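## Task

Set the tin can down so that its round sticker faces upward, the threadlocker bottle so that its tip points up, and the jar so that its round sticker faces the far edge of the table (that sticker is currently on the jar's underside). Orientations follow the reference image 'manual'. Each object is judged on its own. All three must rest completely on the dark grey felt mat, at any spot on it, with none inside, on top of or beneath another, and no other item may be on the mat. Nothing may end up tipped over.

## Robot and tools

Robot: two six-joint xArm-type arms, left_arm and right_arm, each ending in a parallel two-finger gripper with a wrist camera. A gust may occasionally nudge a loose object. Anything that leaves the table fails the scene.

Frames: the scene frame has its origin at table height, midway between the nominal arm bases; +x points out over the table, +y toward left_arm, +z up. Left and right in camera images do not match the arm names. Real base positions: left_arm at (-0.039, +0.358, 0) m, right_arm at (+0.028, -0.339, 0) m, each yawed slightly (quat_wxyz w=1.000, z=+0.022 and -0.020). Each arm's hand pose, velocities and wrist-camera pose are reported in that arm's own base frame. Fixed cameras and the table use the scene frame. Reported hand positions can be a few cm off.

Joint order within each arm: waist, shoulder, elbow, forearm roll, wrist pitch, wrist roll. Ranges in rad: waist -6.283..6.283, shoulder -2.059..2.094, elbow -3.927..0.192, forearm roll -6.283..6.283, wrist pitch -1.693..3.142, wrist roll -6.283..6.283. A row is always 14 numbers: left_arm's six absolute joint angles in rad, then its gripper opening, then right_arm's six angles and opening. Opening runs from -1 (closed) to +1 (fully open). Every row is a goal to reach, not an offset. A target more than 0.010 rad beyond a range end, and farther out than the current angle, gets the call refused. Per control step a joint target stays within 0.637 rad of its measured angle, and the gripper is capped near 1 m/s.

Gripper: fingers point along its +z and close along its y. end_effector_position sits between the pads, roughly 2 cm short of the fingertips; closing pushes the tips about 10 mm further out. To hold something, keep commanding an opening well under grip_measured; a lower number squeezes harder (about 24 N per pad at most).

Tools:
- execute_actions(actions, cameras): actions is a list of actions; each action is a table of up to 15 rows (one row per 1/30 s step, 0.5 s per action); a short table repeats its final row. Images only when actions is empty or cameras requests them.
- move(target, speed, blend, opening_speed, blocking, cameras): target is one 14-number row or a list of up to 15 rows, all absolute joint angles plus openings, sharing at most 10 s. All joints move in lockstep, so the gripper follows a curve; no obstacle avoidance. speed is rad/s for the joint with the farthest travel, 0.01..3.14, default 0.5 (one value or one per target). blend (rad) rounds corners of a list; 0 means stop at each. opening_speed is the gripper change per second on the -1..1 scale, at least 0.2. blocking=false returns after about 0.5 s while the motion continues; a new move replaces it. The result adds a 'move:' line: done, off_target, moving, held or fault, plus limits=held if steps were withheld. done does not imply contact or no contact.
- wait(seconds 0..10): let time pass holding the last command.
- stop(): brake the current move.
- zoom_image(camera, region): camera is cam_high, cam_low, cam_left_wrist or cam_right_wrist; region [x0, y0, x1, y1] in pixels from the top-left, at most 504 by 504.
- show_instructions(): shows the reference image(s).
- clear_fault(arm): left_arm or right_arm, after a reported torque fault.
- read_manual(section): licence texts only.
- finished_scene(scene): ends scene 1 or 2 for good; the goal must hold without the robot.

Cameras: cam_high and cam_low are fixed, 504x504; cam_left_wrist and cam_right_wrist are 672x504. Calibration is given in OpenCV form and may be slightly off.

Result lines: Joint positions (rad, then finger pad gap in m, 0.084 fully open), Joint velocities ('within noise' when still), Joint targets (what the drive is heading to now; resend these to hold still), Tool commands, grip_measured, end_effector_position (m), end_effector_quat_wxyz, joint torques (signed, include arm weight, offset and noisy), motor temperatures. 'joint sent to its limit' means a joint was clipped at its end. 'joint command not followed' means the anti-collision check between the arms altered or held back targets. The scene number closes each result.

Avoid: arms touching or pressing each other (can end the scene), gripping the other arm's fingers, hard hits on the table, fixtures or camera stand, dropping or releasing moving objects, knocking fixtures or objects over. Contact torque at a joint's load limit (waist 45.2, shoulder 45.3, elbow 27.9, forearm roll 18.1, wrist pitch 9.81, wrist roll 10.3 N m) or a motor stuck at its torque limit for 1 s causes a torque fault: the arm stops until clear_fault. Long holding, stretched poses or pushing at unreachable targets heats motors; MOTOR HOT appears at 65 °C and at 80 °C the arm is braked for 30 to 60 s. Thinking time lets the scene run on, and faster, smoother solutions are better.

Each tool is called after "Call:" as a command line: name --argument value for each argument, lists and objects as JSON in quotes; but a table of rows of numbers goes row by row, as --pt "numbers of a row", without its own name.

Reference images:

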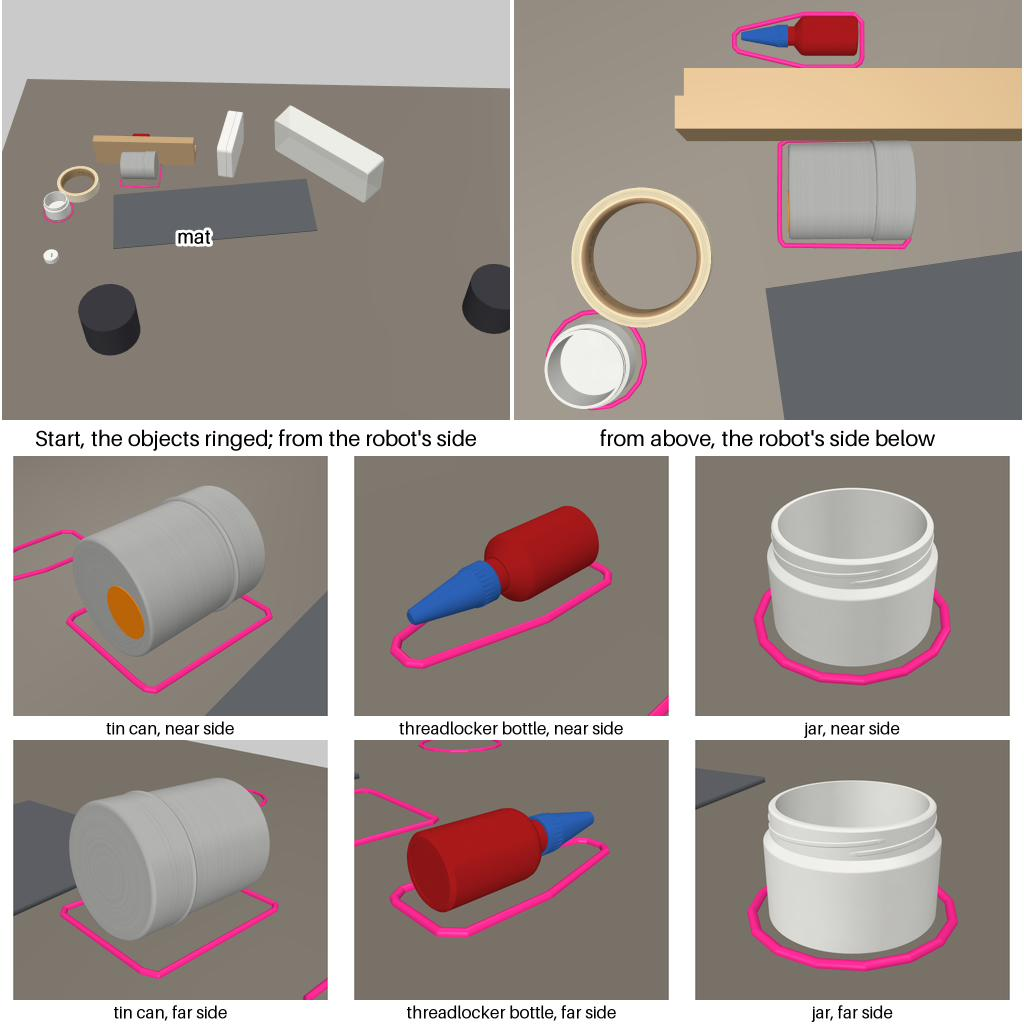

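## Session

Call:
execute_actions --actions '[]'

Scene clock: 0.00 s.
left_arm: end_effector_position=(+0.3801, -0.4224, +0.2538) grip_measured=+1.00 end_effector_quat_wxyz=(-0.002, +0.694, +0.720, -0.001) | right_arm: end_effector_position=(+0.5417, -0.2957, +0.2267) grip_measured=+1.00 end_effector_quat_wxyz=(-0.035, -0.620, +0.784, +0.014)
Joint positions: left_arm=[-0.837 0.327 -1.637 -0.002 1.312 -2.445 0.084] | right_arm=[-0.479 0.595 -1.969 -0.053 1.429 1.334 0.084]
Joint velocities: within noise
Joint torques (N m): no reading
Motor temperatures (°C): left_arm=[39 45 46 32 36 41] | right_arm=[37 42 39 40 39 38]
Joint targets: left_arm=[-0.837 0.327 -1.637 -0.002 1.312 -2.445] | right_arm=[-0.479 0.595 -1.969 -0.053 1.429 1.334]
Tool commands: left_gripper/opening=+1.0 right_gripper/opening=+1.0
camera_calibration:
cam_left_wrist: T_world_to_cam=[[0.999371, 0.0329172, -0.0132143, -0.33141], [0.0328444, -0.999444, -0.00568802, -0.36546], [-0.0133942, 0.00525043, -0.999897, 0.391544], [0, 0, 0, 1]] pos_world=[0.34845, -0.356404, 0.385045]
cam_right_wrist: T_world_to_cam=[[-0.972467, 0.222302, 0.0699227, 0.607321], [0.218952, 0.974323, -0.0524829, 0.252258], [-0.0797943, -0.0357282, -0.996171, 0.389433], [0, 0, 0, 1]] pos_world=[0.566442, -0.366875, 0.358715]

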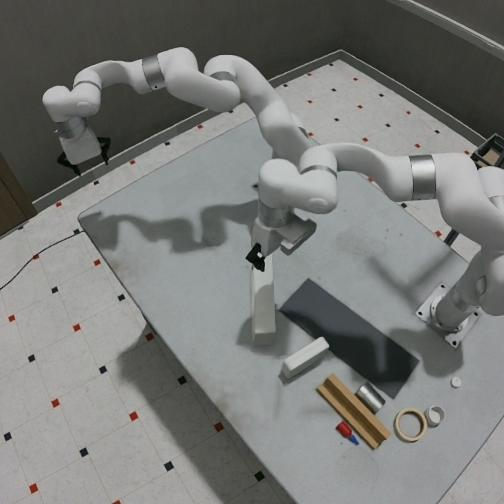

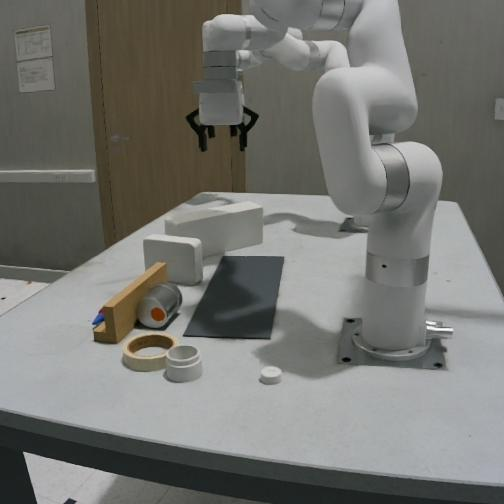

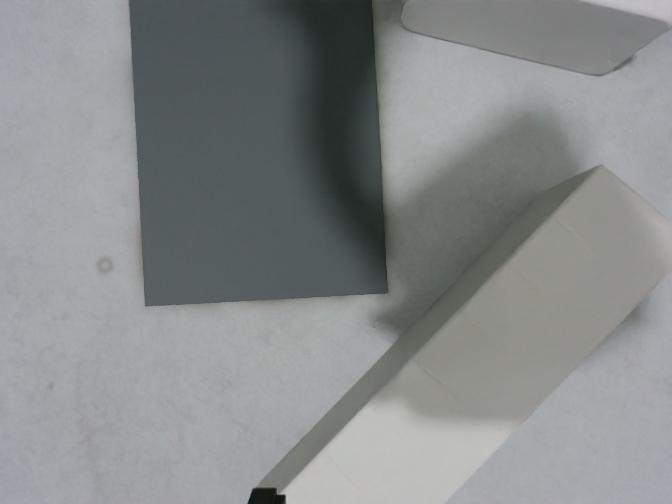

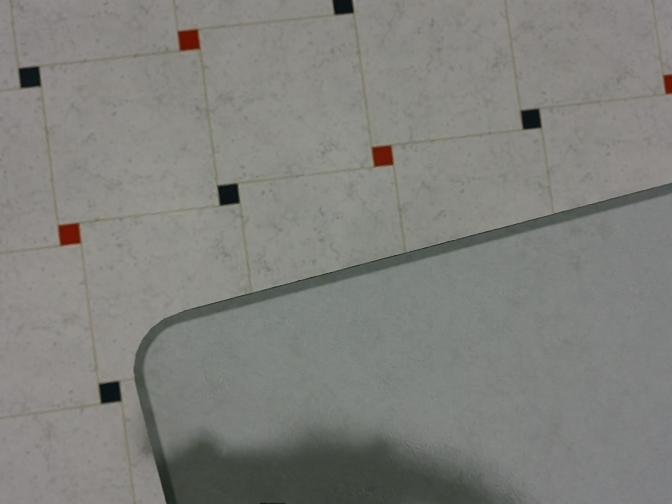

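Call:
zoom_image --camera "cam_high" --region '[270, 270, 480, 460]'

Call:
zoom_image --camera "cam_low" --region '[80, 220, 300, 400]'

Scaled by 2.400 from the camera's 504x504 image, which has a finer 720x720 frame.

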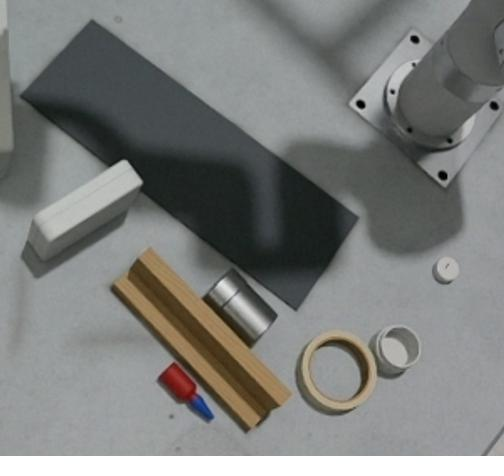

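Scaled by 2.291 from the camera's 504x504 image, which has a finer 720x720 frame.

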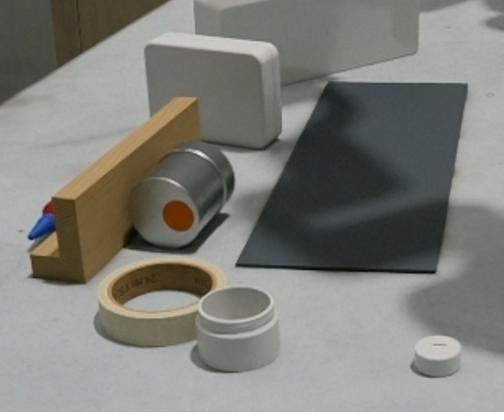

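Call:
move --target '[-0.0525, -0.0986, -1.4678, 0.0, 1.5664, -1.623, 1.0, -0.479, 0.595, -1.969, -0.053, 1.429, 1.334, 1.0]' --speed 0.8 --cameras '["cam_left_wrist", "cam_high"]'

Scene clock: 91.43 s.
left_arm: end_effector_position=(+0.4435, -0.0233, +0.3799) grip_measured=+1.00 end_effector_quat_wxyz=(+0.000, +0.707, +0.707, +0.000) | right_arm: end_effector_position=(+0.5417, -0.2955, +0.2267) grip_measured=+1.00 end_effector_quat_wxyz=(-0.035, -0.620, +0.784, +0.014)
Joint positions: left_arm=[-0.053 -0.099 -1.468 0 1.566 -1.623 0.084] | right_arm=[-0.479 0.595 -1.969 -0.053 1.429 1.334 0.084]
Joint torques (N m): left_arm=[7.08 -20.99 -17.04 1.36 0.14 1.87] | right_arm=[2.99 -20.41 -21.64 1.58 0.71 1.72]
Motor temperatures (°C): left_arm=[39 50 61 32 37 41] | right_arm=[37 46 48 40 39 38]
Joint targets: left_arm=[-0.052 -0.099 -1.468 0.000 1.566 -1.623] | right_arm=[-0.479 0.595 -1.969 -0.053 1.429 1.334]
move: done
camera_calibration:
cam_left_wrist: T_world_to_cam=[[0.999942, -0.00468028, -0.00968127, -0.408698], [-0.0047253, -0.999978, -0.00463247, 0.0482338], [-0.00965938, 0.00467795, -0.999942, 0.514715], [0, 0, 0, 1]] pos_world=[0.413874, 0.0439121, 0.510953]
Images, in order (width x height): cam_high 504x504, cam_left_wrist 672x504.

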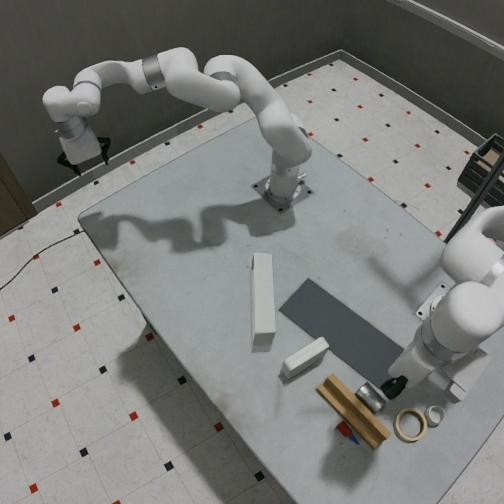

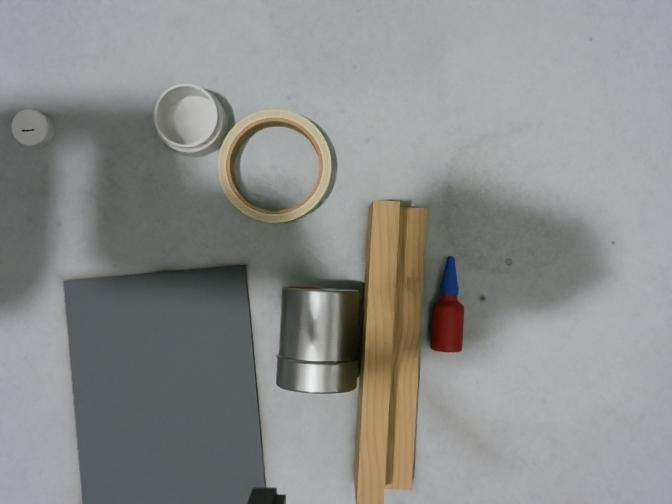

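Call:
move --pt "-0.1925 0.0236 -0.8709 0.0 0.8474 -1.704 1.0 -0.479 0.595 -1.969 -0.053 1.429 1.334 1.0" --pt "-0.1925 0.1972 -0.8081 0.0 0.6109 -1.704 1.0 -0.479 0.595 -1.969 -0.053 1.429 1.334 1.0" --pt "-0.1925 0.1972 -0.8081 0.0 0.6109 -1.704 -1.0 -0.479 0.595 -1.969 -0.053 1.429 1.334 1.0" --speed '[0.8, 0.3, 0.3]' --opening_speed 1.5 --blend '[0.03, 0, 0]' --cameras '["cam_low", "cam_high"]'

Call:
zoom_image --camera "cam_low" --region '[80, 220, 260, 400]'

Scene clock: 439.73 s.
left_arm: end_effector_position=(+0.4359, -0.0850, +0.0478) grip_measured=-0.57 end_effector_quat_wxyz=(+0.000, +0.728, +0.686, +0.000) | right_arm: end_effector_position=(+0.5417, -0.2955, +0.2267) grip_measured=+1.00 end_effector_quat_wxyz=(-0.035, -0.620, +0.784, +0.014)
Joint positions: left_arm=[-0.193 0.197 -0.808 0 0.611 -1.704 0.019] | right_arm=[-0.479 0.595 -1.969 -0.053 1.429 1.334 0.084]
Joint torques (N m): left_arm=[-6.26 -24.14 -13.87 1.22 1.46 0.11] | right_arm=[3.2 -20.25 -21.39 1.9 0.45 1.61]
Motor temperatures (°C): left_arm=[38 50 60 32 36 41] | right_arm=[37 46 54 40 39 39]
Joint targets: left_arm=[-0.193 0.197 -0.808 0.000 0.611 -1.704] | right_arm=[-0.479 0.595 -1.969 -0.053 1.429 1.334]
move: done
Images, in order (width x height): cam_high 504x504, cam_low 504x504.

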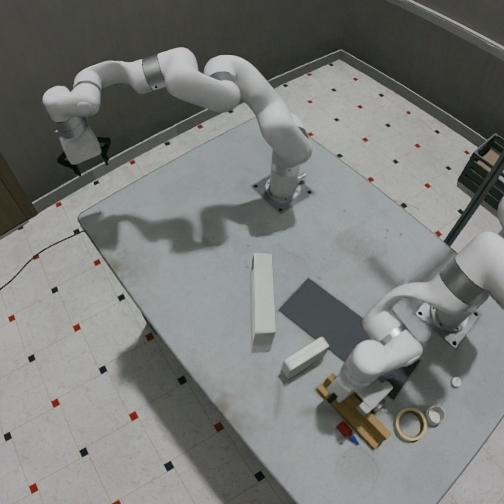

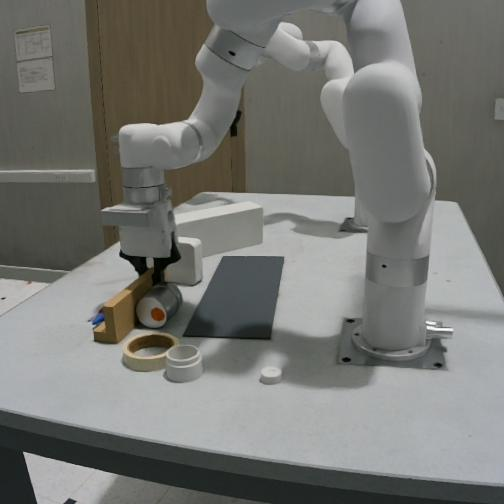

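Scaled by 2.800 from the camera's 504x504 image, which has a finer 720x720 frame.

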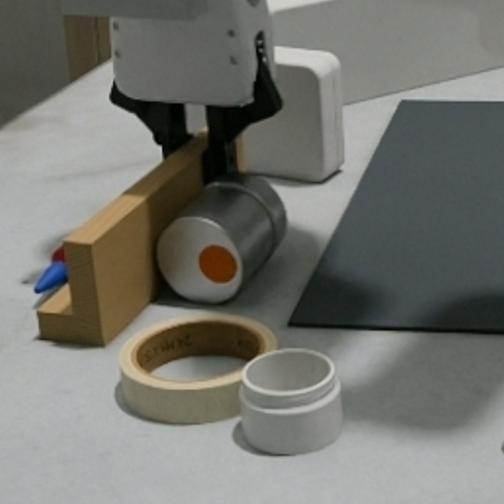

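Call:
move --pt "-0.1925 0.0934 -0.8343 0.0 0.7409 -1.704 -1.0 -0.479 0.595 -1.969 -0.053 1.429 1.334 1.0" --pt "-0.1518 0.4494 -1.3387 0.0 0.8892 -1.6633 -1.0 -0.479 0.595 -1.969 -0.053 1.429 1.334 1.0" --speed '[0.25, 0.35]' --blend '[0.02, 0]' --cameras '["cam_low", "cam_high"]'

Scene clock: 447.43 s.
left_arm: end_effector_position=(+0.5561, -0.0851, +0.0930) grip_measured=-1.00 end_effector_quat_wxyz=(+0.000, +0.728, +0.686, +0.000) | right_arm: end_effector_position=(+0.5417, -0.2955, +0.2267) grip_measured=+1.00 end_effector_quat_wxyz=(-0.035, -0.620, +0.784, +0.014)
Joint positions: left_arm=[-0.152 0.449 -1.339 0 0.889 -1.663 0] | right_arm=[-0.479 0.595 -1.969 -0.053 1.429 1.334 0.084]
Joint torques (N m): left_arm=[6.95 -20.82 -21.87 1 0.22 1.96] | right_arm=[2.91 -20.68 -21.58 1.46 0.42 1.57]
Motor temperatures (°C): left_arm=[38 50 60 32 36 41] | right_arm=[37 46 54 40 39 39]
Joint targets: left_arm=[-0.152 0.449 -1.339 0.000 0.889 -1.663] | right_arm=[-0.479 0.595 -1.969 -0.053 1.429 1.334]
move: done
Images, in order (width x height): cam_high 504x504, cam_low 504x504.

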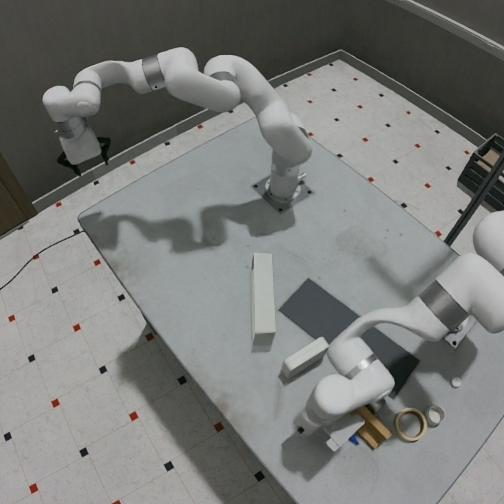

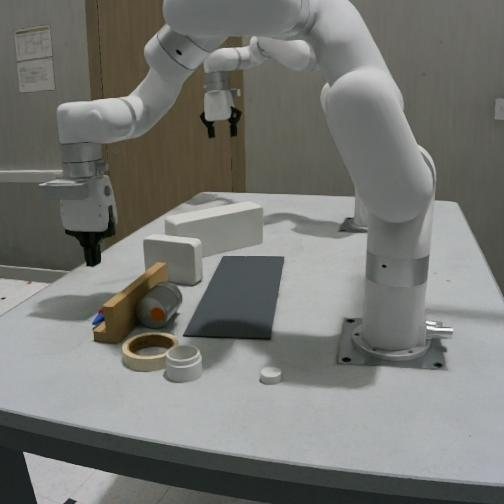

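Call:
move --target '[0.0105, 0.2417, -1.0542, 0.0, 0.8125, 0.0524, 1.0, -0.479, 0.595, -1.969, -0.053, 1.429, 1.334, 1.0]' --speed 1.2 --cameras '["cam_left_wrist"]'

Scene clock: 498.10 s.
left_arm: end_effector_position=(+0.4980, +0.0052, +0.0997) grip_measured=+1.00 end_effector_quat_wxyz=(+0.000, +1.000, -0.021, +0.000) | right_arm: end_effector_position=(+0.5417, -0.2955, +0.2267) grip_measured=+1.00 end_effector_quat_wxyz=(-0.035, -0.620, +0.784, +0.014)
Joint positions: left_arm=[0.01 0.242 -1.054 0 0.812 0.052 0.084] | right_arm=[-0.479 0.595 -1.969 -0.053 1.429 1.334 0.084]
Joint torques (N m): left_arm=[6.94 -26.56 -15.79 0.94 -5.09 1.98] | right_arm=[2.22 -19.86 -21.41 1.66 0.38 1.67]
Motor temperatures (°C): left_arm=[38 50 66 32 36 42] | right_arm=[37 46 54 40 38 39]
Joint targets: left_arm=[0.011 0.242 -1.054 0.000 0.812 0.052] | right_arm=[-0.479 0.595 -1.969 -0.053 1.429 1.334]
MOTOR HOT: the elbow of the left arm reports 66 °C; the controller stops that arm at 80 °C. To cool a motor, set the load down, stop pushing, or move to a pose that needs little force. At that limit the left arm can sag while its brakes close.
move: done
camera_calibration:
cam_left_wrist: T_world_to_cam=[[-0.0461747, -0.998886, -0.00969414, 0.0603535], [-0.99892, 0.0462219, -0.00470238, 0.565411], [0.00514522, 0.00946654, -0.999942, 0.227522], [0, 0, 0, 1]] pos_world=[0.566417, 0.0319981, 0.230753]
Images, in order (width x height): cam_left_wrist 672x504.

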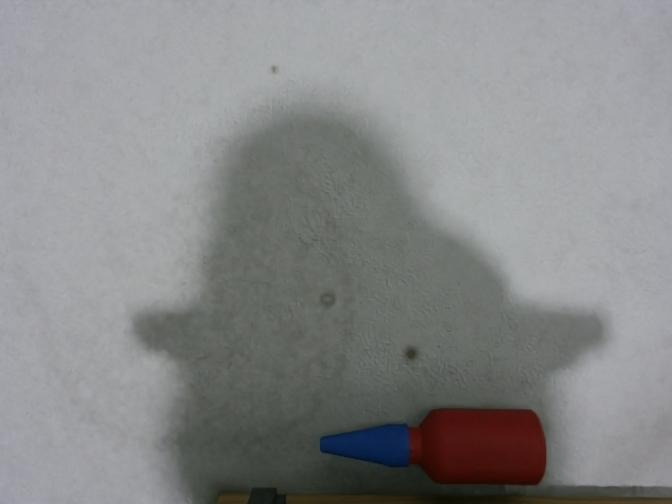

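Call:
move --pt "0.0105 0.4112 -1.0192 0 0.608 0.0524 1.0 -0.479 0.595 -1.969 -0.053 1.429 1.334 1.0" --pt "0.0105 0.4112 -1.0192 0 0.608 0.0524 0.45 -0.479 0.595 -1.969 -0.053 1.429 1.334 1.0" --speed 0.25 --opening_speed 0.5 --cameras '["cam_left_wrist"]'

Scene clock: 535.13 s.
left_arm: end_effector_position=(+0.4980, +0.0052, +0.0181) grip_measured=+0.68 end_effector_quat_wxyz=(+0.000, +1.000, -0.021, +0.000) | right_arm: end_effector_position=(+0.5417, -0.2955, +0.2267) grip_measured=+1.00 end_effector_quat_wxyz=(-0.035, -0.620, +0.784, +0.014)
Joint positions: left_arm=[0.011 0.411 -1.019 0 0.608 0.052 0.072] | right_arm=[-0.479 0.595 -1.969 -0.053 1.429 1.334 0.084]
Joint torques (N m): left_arm=[6.4 -18.97 -13.88 0.9 -2.77 1.33] | right_arm=[2.88 -20.28 -21.39 1.72 0.52 1.73]
Motor temperatures (°C): left_arm=[38 52 60 32 38 42] | right_arm=[37 46 54 40 38 39]
Joint targets: left_arm=[0.011 0.411 -1.019 0.000 0.608 0.052] | right_arm=[-0.479 0.595 -1.969 -0.053 1.429 1.334]
MOTOR HOT: cleared for the motors of the left arm.
move: done
camera_calibration:
cam_left_wrist: T_world_to_cam=[[-0.0461737, -0.998886, -0.00969875, 0.0595626], [-0.99892, 0.0462219, -0.00480227, 0.565042], [0.00524522, 0.00946654, -0.999941, 0.14587], [0, 0, 0, 1]] pos_world=[0.566417, 0.0319981, 0.149153]
Images, in order (width x height): cam_left_wrist 672x504.

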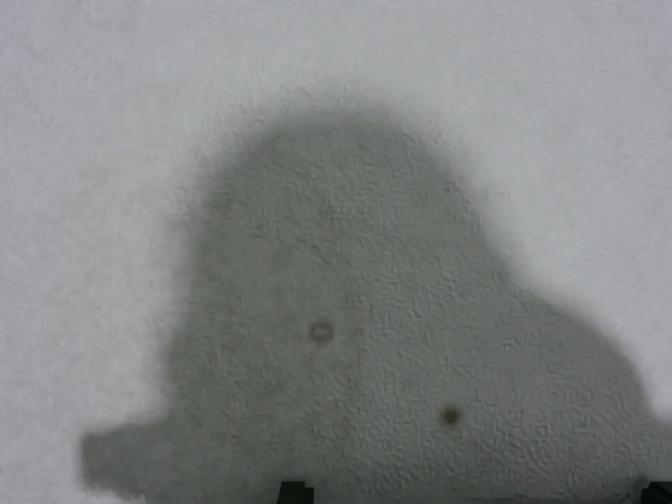

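Call:
move --pt "0.0105 0.1771 -1.096 0 0.9189 0.0524 0.4 -0.479 0.595 -1.969 -0.053 1.429 1.334 1.0" --pt "-0.667 -0.0716 -0.794 0 0.8656 -1.571 0.4 -0.479 0.595 -1.969 -0.053 1.429 1.334 1.0" --pt "-0.667 0.1965 -0.7109 0 0.5144 -1.571 0.4 -0.479 0.595 -1.969 -0.053 1.429 1.334 1.0" --speed '[0.3,0.7,0.3]' --blend '[0.03,0.03,0]' --cameras '["cam_left_wrist","cam_low"]'

Scene clock: 585.17 s.
left_arm: end_effector_position=(+0.3300, -0.2598, +0.0241) grip_measured=+0.68 end_effector_quat_wxyz=(+0.000, +0.900, +0.437, +0.000) | right_arm: end_effector_position=(+0.5417, -0.2955, +0.2267) grip_measured=+1.00 end_effector_quat_wxyz=(-0.035, -0.620, +0.784, +0.014)
Joint positions: left_arm=[-0.667 0.196 -0.711 0 0.514 -1.571 0.072] | right_arm=[-0.479 0.595 -1.969 -0.053 1.429 1.334 0.084]
Joint torques (N m): left_arm=[-6.46 -14.5 -12.55 0.68 -4.92 -1.94] | right_arm=[2.62 -20.14 -21.14 1.51 0.5 1.68]
Motor temperatures (°C): left_arm=[38 50 58 32 37 42] | right_arm=[37 46 54 40 38 39]
Joint targets: left_arm=[-0.667 0.197 -0.711 0.000 0.514 -1.571] | right_arm=[-0.479 0.595 -1.969 -0.053 1.429 1.334]
move: done
camera_calibration:
cam_left_wrist: T_world_to_cam=[[0.783125, -0.62179, -0.00957713, -0.388597], [-0.621847, -0.783125, -0.00463026, 0.0695914], [-0.00462104, 0.00958158, -0.999943, 0.158561], [0, 0, 0, 1]] pos_world=[0.348328, -0.188646, 0.155153]
Images, in order (width x height): cam_low 504x504, cam_left_wrist 672x504.

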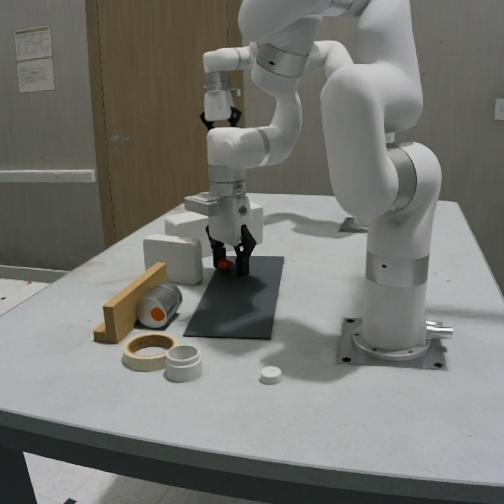

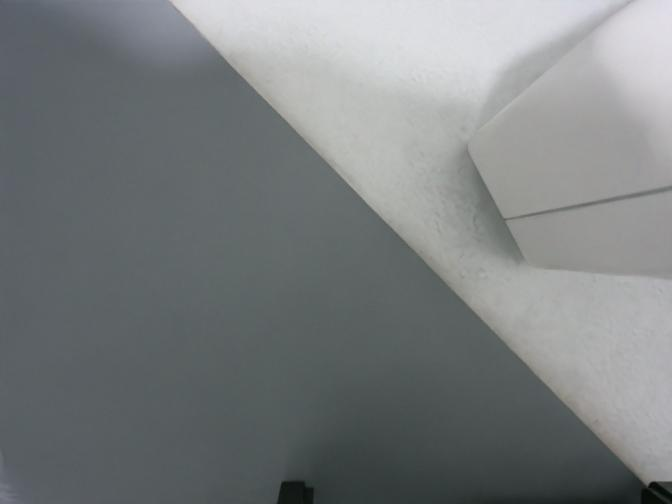

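Call:
move --pt "-0.667 0.2065 -0.7106 0 0.5041 -1.571 0.4 -0.479 0.595 -1.969 -0.053 1.429 1.334 1.0" --pt "-0.667 0.2065 -0.7106 0 0.5041 -1.571 1.0 -0.479 0.595 -1.969 -0.053 1.429 1.334 1.0" --pt "-0.667 -0.0716 -0.794 0 0.8656 -1.571 1.0 -0.479 0.595 -1.969 -0.053 1.429 1.334 1.0" --speed '[0.02,0.2,0.3]' --opening_speed 0.5 --cameras '["cam_left_wrist"]'

Scene clock: 594.17 s.
left_arm: end_effector_position=(+0.3300, -0.2599, +0.1401) grip_measured=+1.00 end_effector_quat_wxyz=(+0.000, +0.900, +0.437, +0.000) | right_arm: end_effector_position=(+0.5417, -0.2955, +0.2267) grip_measured=+1.00 end_effector_quat_wxyz=(-0.035, -0.620, +0.784, +0.014)
Joint positions: left_arm=[-0.667 -0.072 -0.794 0 0.866 -1.571 0.084] | right_arm=[-0.479 0.595 -1.969 -0.053 1.429 1.334 0.084]
Joint torques (N m): left_arm=[-5.22 -21.07 -21.67 0.6 0.25 -0.94] | right_arm=[2.88 -20.44 -20.88 1.27 0.55 1.61]
Motor temperatures (°C): left_arm=[38 50 58 32 37 41] | right_arm=[37 46 54 40 38 39]
Joint targets: left_arm=[-0.667 -0.072 -0.794 0.000 0.866 -1.571] | right_arm=[-0.479 0.595 -1.969 -0.053 1.429 1.334]
move: done
camera_calibration:
cam_left_wrist: T_world_to_cam=[[0.783124, -0.62179, -0.00971761, -0.387447], [-0.621848, -0.783124, -0.00464639, 0.0701333], [-0.00472102, 0.00968157, -0.999942, 0.274608], [0, 0, 0, 1]] pos_world=[0.348328, -0.188646, 0.271152]
Images, in order (width x height): cam_left_wrist 672x504.

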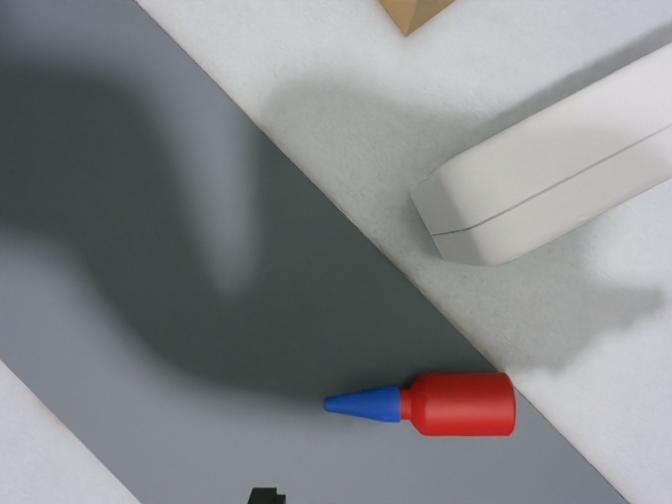

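Call:
move --pt "-0.6493 -0.1948 -0.4468 0 0.3798 -3.1416 1.0 -0.479 0.595 -1.969 -0.053 1.429 1.334 1.0" --pt "-0.6493 0.1267 -0.4971 0 0.1086 -3.1416 1.0 -0.479 0.595 -1.969 -0.053 1.429 1.334 1.0" --pt "-0.6493 0.1267 -0.4971 0 0.1086 -3.1416 -0.8 -0.479 0.595 -1.969 -0.053 1.429 1.334 1.0" --speed '[0.8,0.25,0.2]' --opening_speed 0.7 --cameras '["cam_left_wrist","cam_low"]'

Scene clock: 670.03 s.
left_arm: end_effector_position=(+0.3375, -0.2562, +0.0280) grip_measured=-0.46 end_effector_quat_wxyz=(+0.124, +0.316, +0.940, -0.042) | right_arm: end_effector_position=(+0.5417, -0.2955, +0.2267) grip_measured=+1.00 end_effector_quat_wxyz=(-0.035, -0.620, +0.784, +0.014)
Joint positions: left_arm=[-0.649 0.127 -0.497 0 0.109 -3.142 0.024] | right_arm=[-0.479 0.595 -1.969 -0.053 1.429 1.334 0.084]
Joint torques (N m): left_arm=[5.61 -11.93 -15.92 0.21 -5.42 -1.41] | right_arm=[2.31 -20.76 -20.84 1.27 0.58 1.67]
Motor temperatures (°C): left_arm=[38 50 66 32 37 41] | right_arm=[37 47 54 40 38 39]
Joint targets: left_arm=[-0.649 0.127 -0.497 0.000 0.109 -3.142] | right_arm=[-0.479 0.595 -1.969 -0.053 1.429 1.334]
MOTOR HOT: the elbow of the left arm reports 66 °C; the controller stops that arm at 80 °C. To cool a motor, set the load down, stop pushing, or move to a pose that needs little force. At that limit the left arm can sag while its brakes close.
move: done
camera_calibration:
cam_left_wrist: T_world_to_cam=[[0.609852, 0.792472, -0.00823033, 0.0286205], [0.767731, -0.588172, 0.254251, -0.349145], [0.196646, -0.161374, -0.967103, 0.0497633], [0, 0, 0, 1]] pos_world=[0.240809, -0.220008, 0.137132]
Images, in order (width x height): cam_low 504x504, cam_left_wrist 672x504.

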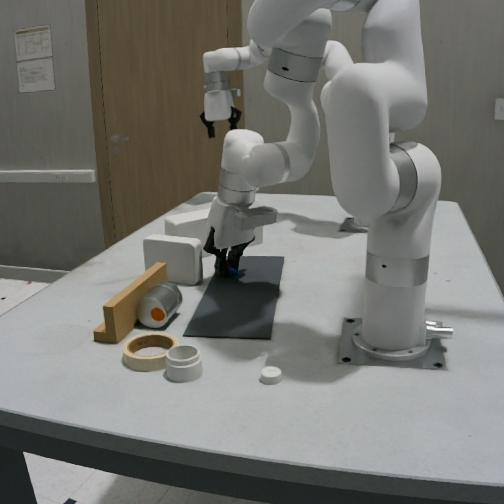

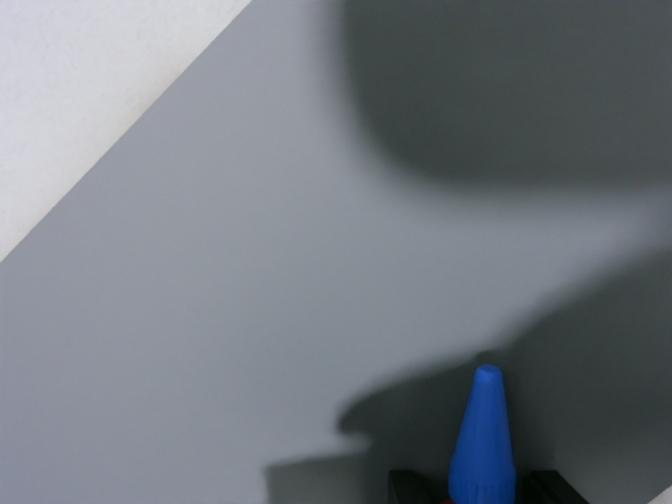

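Call:
move --pt "-0.6493 -0.3843 -0.4664 0 0.5889 -3.1416 -0.8 -0.479 0.595 -1.969 -0.053 1.429 1.334 1.0" --pt "-0.123 0.0663 -0.4243 -1.592 1.283 -3.5086 -0.8 -0.479 0.595 -1.969 -0.053 1.429 1.334 1.0" --pt "-0.1199 0.3829 -0.5246 -1.6518 1.2949 -3.2879 -0.8 -0.479 0.595 -1.969 -0.053 1.429 1.334 1.0" --speed '[0.4,0.7,0.25]' --blend '[0.03,0.03,0]' --cameras '["cam_left_wrist","cam_low","cam_high"]'

Scene clock: 786.63 s.
left_arm: end_effector_position=(+0.2901, -0.2571, +0.0451) grip_measured=-0.46 end_effector_quat_wxyz=(+0.431, +0.561, -0.561, +0.431) | right_arm: end_effector_position=(+0.5417, -0.2955, +0.2267) grip_measured=+1.00 end_effector_quat_wxyz=(-0.035, -0.620, +0.784, +0.014)
Joint positions: left_arm=[-0.12 0.383 -0.525 -1.652 1.295 -3.288 0.024] | right_arm=[-0.479 0.595 -1.969 -0.053 1.429 1.334 0.084]
Joint torques (N m): left_arm=[6.88 -12.61 -11.15 -2.89 4.7 1.93] | right_arm=[2.68 -20.13 -20.68 0.99 0.5 1.82]
Motor temperatures (°C): left_arm=[38 48 60 32 39 41] | right_arm=[37 47 55 40 38 39]
Joint targets: left_arm=[-0.120 0.383 -0.525 -1.652 1.295 -3.288] | right_arm=[-0.479 0.595 -1.969 -0.053 1.429 1.334]
MOTOR HOT: cleared for the motors of the left arm.
move: done
camera_calibration:
cam_left_wrist: T_world_to_cam=[[-0.999944, -0.0082464, -0.00663924, 0.319444], [0.00432533, 0.254176, -0.967148, 0.175433], [0.00966303, -0.967123, -0.254126, -0.109511], [0, 0, 0, 1]] pos_world=[0.319726, -0.147868, 0.143961]
Images, in order (width x height): cam_high 504x504, cam_low 504x504, cam_left_wrist 672x504.

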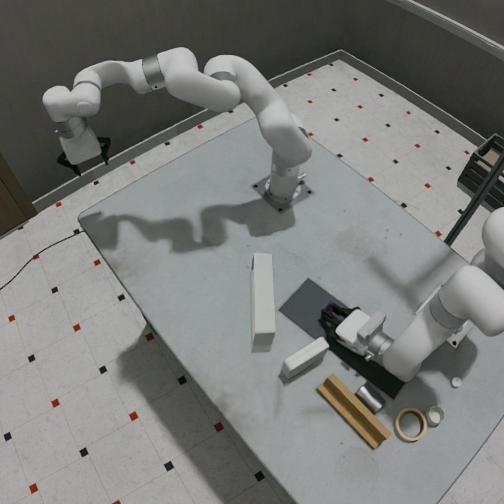

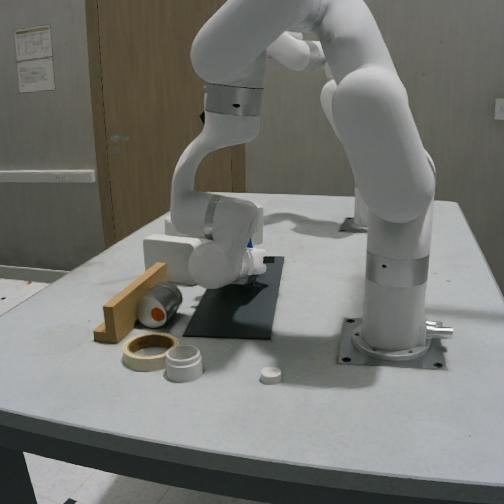

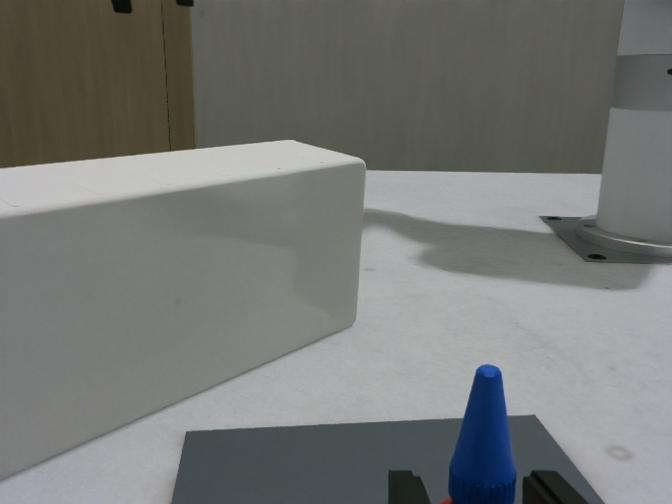

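Call:
move --pt "-0.1195 0.4083 -0.5353 -1.6554 1.2961 -3.2705 -0.8 -0.479 0.595 -1.969 -0.053 1.429 1.334 1.0" --pt "-0.1192 0.4168 -0.5389 -1.6566 1.2965 -3.2649 -0.8 -0.479 0.595 -1.969 -0.053 1.429 1.334 1.0" --speed '[0.05,0.02]' --cameras '["cam_left_wrist"]'

Call:
zoom_image --camera "cam_left_wrist" --region '[350, 330, 672, 504]'

Scene clock: 798.37 s.
left_arm: end_effector_position=(+0.2903, -0.2571, +0.0371) grip_measured=-0.46 end_effector_quat_wxyz=(+0.430, +0.560, -0.562, +0.431) | right_arm: end_effector_position=(+0.5417, -0.2955, +0.2267) grip_measured=+1.00 end_effector_quat_wxyz=(-0.035, -0.620, +0.784, +0.014)
Joint positions: left_arm=[-0.119 0.417 -0.539 -1.657 1.297 -3.265 0.024] | right_arm=[-0.479 0.595 -1.969 -0.053 1.429 1.334 0.084]
Joint torques (N m): left_arm=[6.62 -11.24 -10.38 -2.83 2.96 2.26] | right_arm=[2.3 -20.38 -20.3 0.9 0.61 1.66]
Motor temperatures (°C): left_arm=[38 48 58 32 39 41] | right_arm=[37 47 55 40 38 39]
Joint targets: left_arm=[-0.119 0.417 -0.539 -1.657 1.297 -3.265] | right_arm=[-0.479 0.595 -1.969 -0.053 1.429 1.334]
move: done
camera_calibration:
cam_left_wrist: T_world_to_cam=[[-0.999929, -0.00753722, -0.00924317, 0.319844], [0.00702517, 0.254068, -0.967161, 0.166909], [0.0096381, -0.967157, -0.253997, -0.111534], [0, 0, 0, 1]] pos_world=[0.319724, -0.147866, 0.136055]
Images, in order (width x height): cam_left_wrist 672x504.

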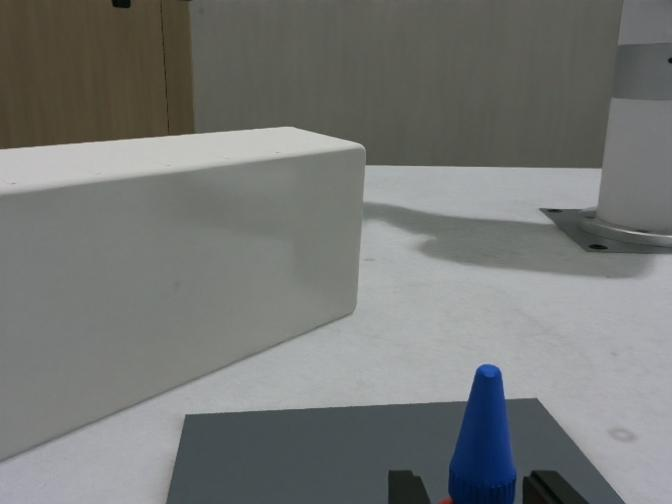

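Scaled by 1.565 from the camera's 672x504 image, which has a finer 960x720 frame.

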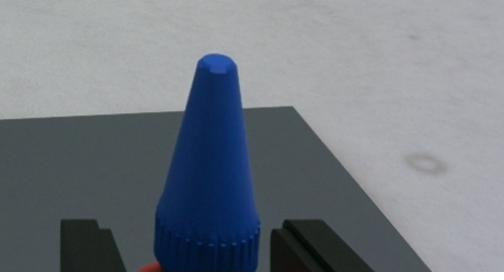

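Call:
move --pt "-0.119 0.421 -0.5407 -1.6571 1.2967 -3.2618 -0.8 -0.479 0.595 -1.969 -0.053 1.429 1.334 1.0" --pt "-0.119 0.4252 -0.5425 -1.6577 1.2969 -3.2589 -0.8 -0.479 0.595 -1.969 -0.053 1.429 1.334 1.0" --speed '[0.02,0.02]' --cameras '["cam_left_wrist"]'

Call:
zoom_image --camera "cam_left_wrist" --region '[350, 330, 672, 504]'

Scene clock: 808.67 s.
left_arm: end_effector_position=(+0.2903, -0.2570, +0.0351) grip_measured=-0.46 end_effector_quat_wxyz=(+0.430, +0.560, -0.562, +0.431) | right_arm: end_effector_position=(+0.5417, -0.2955, +0.2267) grip_measured=+1.00 end_effector_quat_wxyz=(-0.035, -0.620, +0.784, +0.014)
Joint positions: left_arm=[-0.119 0.425 -0.542 -1.658 1.297 -3.259 0.024] | right_arm=[-0.479 0.595 -1.969 -0.053 1.429 1.334 0.084]
Joint torques (N m): left_arm=[5.51 -9.61 -8.8 -2.5 1.57 1.78] | right_arm=[2.75 -20.46 -20.5 0.95 0.61 1.69]
Motor temperatures (°C): left_arm=[38 48 57 32 39 41] | right_arm=[37 47 55 40 38 39]
Joint targets: left_arm=[-0.119 0.425 -0.542 -1.658 1.297 -3.259] | right_arm=[-0.479 0.595 -1.969 -0.053 1.429 1.334]
move: done
camera_calibration:
cam_left_wrist: T_world_to_cam=[[-0.999921, -0.00727099, -0.0102105, 0.319992], [0.00802545, 0.254367, -0.967074, 0.164685], [0.00962881, -0.96708, -0.254289, -0.111988], [0, 0, 0, 1]] pos_world=[0.319723, -0.147866, 0.134053]
Images, in order (width x height): cam_left_wrist 672x504.

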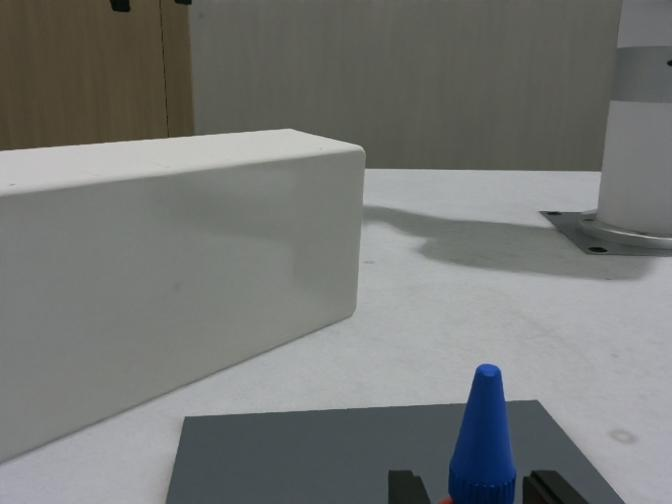

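Scaled by 1.565 from the camera's 672x504 image, which has a finer 960x720 frame.

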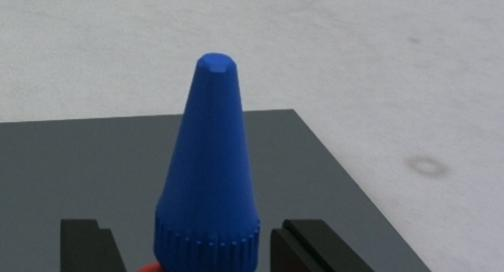

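Call:
move --pt "-0.119 0.4183 -0.5395 -1.6567 1.2965 -3.2639 -0.8 -0.479 0.595 -1.969 -0.053 1.429 1.334 1.0" --pt "-0.119 0.4183 -0.5395 -1.6567 1.2965 -3.2639 1.0 -0.479 0.595 -1.969 -0.053 1.429 1.334 1.0" --pt "0.2267 0.3225 -0.5161 -1.2985 1.357 -3.3346 1.0 -0.479 0.595 -1.969 -0.053 1.429 1.334 1.0" --speed '[0.02,0.1,0.2]' --opening_speed 0.6 --cameras '["cam_left_wrist","cam_low"]'

Scene clock: 841.47 s.
left_arm: end_effector_position=(+0.2902, -0.1601, +0.0616) grip_measured=+1.00 end_effector_quat_wxyz=(+0.430, +0.561, -0.561, +0.430) | right_arm: end_effector_position=(+0.5417, -0.2955, +0.2267) grip_measured=+1.00 end_effector_quat_wxyz=(-0.035, -0.620, +0.784, +0.014)
Joint positions: left_arm=[0.227 0.323 -0.516 -1.299 1.357 -3.335 0.084] | right_arm=[-0.479 0.595 -1.969 -0.053 1.429 1.334 0.084]
Joint torques (N m): left_arm=[6.95 -20.7 -5.84 2.29 4.62 -2.03] | right_arm=[2.28 -20.65 -20.25 0.86 0.49 1.56]
Motor temperatures (°C): left_arm=[37 48 55 32 38 41] | right_arm=[37 47 55 40 38 39]
Joint targets: left_arm=[0.227 0.323 -0.516 -1.298 1.357 -3.335] | right_arm=[-0.479 0.595 -1.969 -0.053 1.429 1.334]
move: done
camera_calibration:
cam_left_wrist: T_world_to_cam=[[-0.999944, -0.00824586, -0.00664008, 0.320454], [0.00432535, 0.25427, -0.967124, 0.166736], [0.00966314, -0.967098, -0.25422, -0.0114923], [0, 0, 0, 1]] pos_world=[0.319826, -0.0508678, 0.160461]
Images, in order (width x height): cam_low 504x504, cam_left_wrist 672x504.

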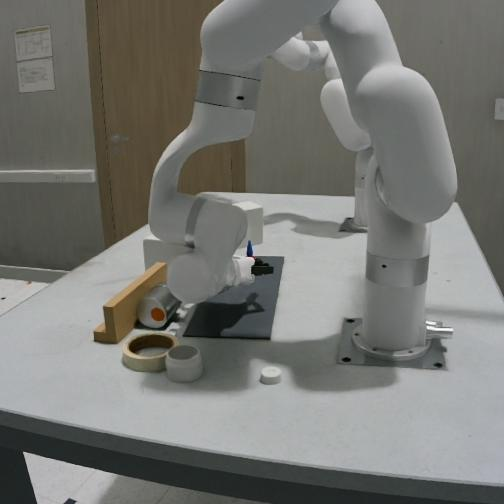

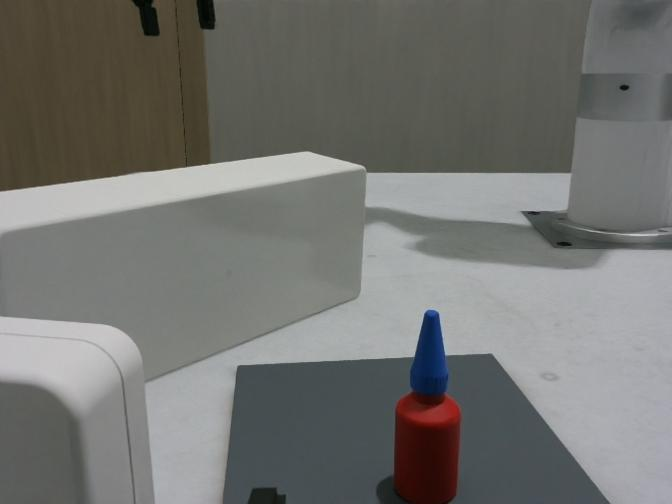

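Call:
move --target '[-0.0478,-0.1801,-0.7426,0,0.9228,-3.1301,1.0,-0.479,0.595,-1.969,-0.053,1.429,1.334,1.0]' --speed 0.7 --cameras '["cam_left_wrist","cam_low"]'

Scene clock: 887.17 s.
left_arm: end_effector_position=(+0.3970, -0.0190, +0.1600) grip_measured=+1.00 end_effector_quat_wxyz=(+0.000, +0.030, +1.000, +0.000) | right_arm: end_effector_position=(+0.5417, -0.2955, +0.2267) grip_measured=+1.00 end_effector_quat_wxyz=(-0.035, -0.620, +0.784, +0.014)
Joint positions: left_arm=[-0.048 -0.18 -0.743 0 0.923 -3.13 0.084] | right_arm=[-0.479 0.595 -1.969 -0.053 1.429 1.334 0.084]
Joint torques (N m): left_arm=[-6.64 -18.88 -21.93 2.17 -4.87 1.93] | right_arm=[2.05 -20.5 -20.11 0.7 0.46 1.66]
Motor temperatures (°C): left_arm=[37 50 55 32 38 42] | right_arm=[36 47 55 40 38 39]
Joint targets: left_arm=[-0.048 -0.180 -0.743 0.000 0.923 -3.130] | right_arm=[-0.479 0.595 -1.969 -0.053 1.429 1.334]
move: done
camera_calibration:
cam_left_wrist: T_world_to_cam=[[0.0634651, 0.997937, -0.00972453, 0.0265017], [0.997969, -0.0635146, -0.00486936, -0.328871], [-0.00547696, -0.00939575, -0.999941, 0.292414], [0, 0, 0, 1]] pos_world=[0.328123, -0.0445877, 0.291053]
Images, in order (width x height): cam_low 504x504, cam_left_wrist 672x504.

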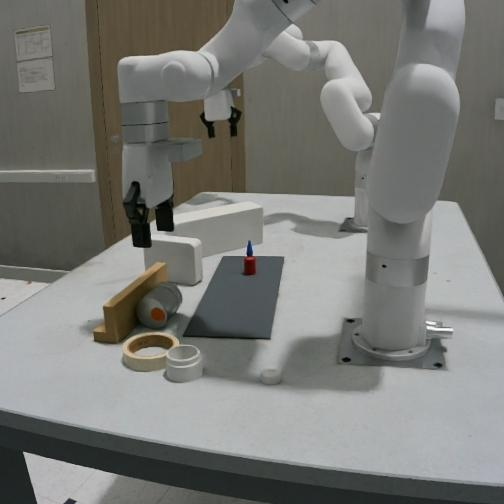

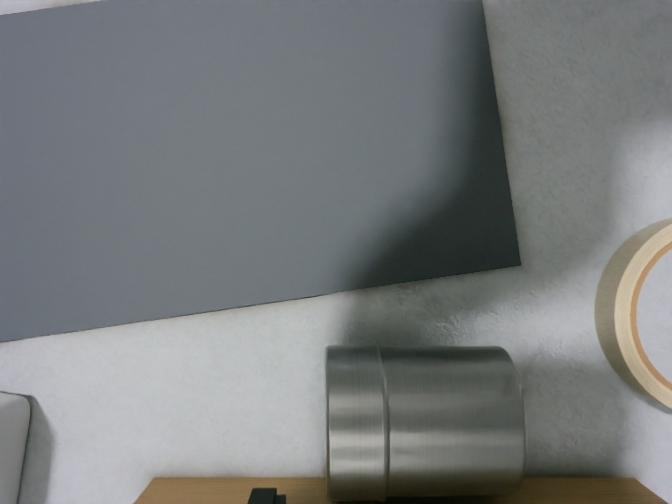

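Call:
zoom_image --camera "cam_low" --region '[80, 220, 300, 390]'

Scaled by 2.291 from the camera's 504x504 image, which has a finer 720x720 frame.

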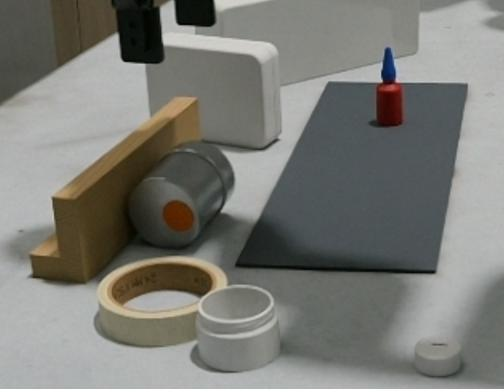

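Call:
move --pt "-0.0468 -0.0033 -0.6487 0 0.652 -3.129 1.0 -0.479 0.595 -1.969 -0.053 1.429 1.334 1.0" --pt "-0.0468 0.1155 -0.6302 0 0.5147 -3.129 1.0 -0.479 0.595 -1.969 -0.053 1.429 1.334 1.0" --pt "-0.0468 0.1155 -0.6302 0 0.5147 -3.129 -1.0 -0.479 0.595 -1.969 -0.053 1.429 1.334 1.0" --speed '[0.4,0.2,0.2]' --blend '[0.02,0,0]' --opening_speed 0.5 --cameras '["cam_left_wrist","cam_low"]'

Scene clock: 922.27 s.
left_arm: end_effector_position=(+0.3976, -0.0186, +0.0320) grip_measured=+0.70 end_effector_quat_wxyz=(+0.000, +0.030, +1.000, +0.000) | right_arm: end_effector_position=(+0.5417, -0.2955, +0.2267) grip_measured=+1.00 end_effector_quat_wxyz=(-0.035, -0.620, +0.784, +0.014)
Joint positions: left_arm=[-0.047 0.116 -0.63 0 0.515 -3.129 0.073] | right_arm=[-0.479 0.595 -1.969 -0.053 1.429 1.334 0.084]
Joint torques (N m): left_arm=[3.86 -12.82 -12.78 2.25 -3.66 0.92] | right_arm=[2.24 -20.15 -19.84 0.83 0.47 1.8]
Motor temperatures (°C): left_arm=[37 50 64 32 39 41] | right_arm=[36 47 55 40 38 39]
Joint targets: left_arm=[-0.047 0.115 -0.630 0.000 0.515 -3.129] | right_arm=[-0.479 0.595 -1.969 -0.053 1.429 1.334]
MOTOR HOT: the elbow of the left arm reports 64 °C; the controller stops that arm at 80 °C. To cool a motor, set the load down, stop pushing, or move to a pose that needs little force. At that limit the left arm can sag while its brakes close.
move: done
camera_calibration:
cam_left_wrist: T_world_to_cam=[[0.0636662, 0.997924, -0.00971095, 0.0247571], [0.997957, -0.0637138, -0.00467061, -0.330006], [-0.00527963, -0.00939376, -0.999942, 0.164363], [0, 0, 0, 1]] pos_world=[0.328623, -0.0441876, 0.163053]
Images, in order (width x height): cam_low 504x504, cam_left_wrist 672x504.

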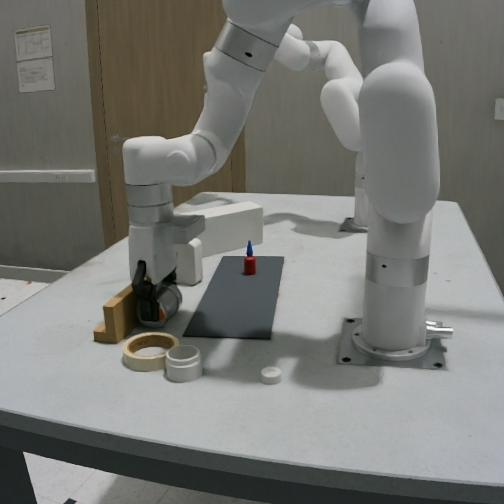

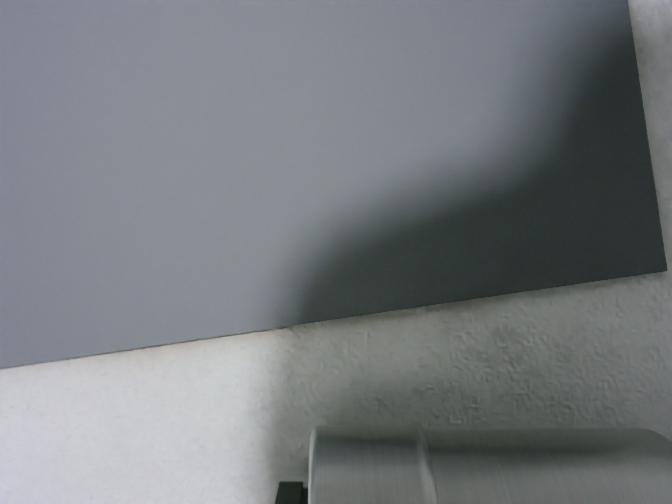

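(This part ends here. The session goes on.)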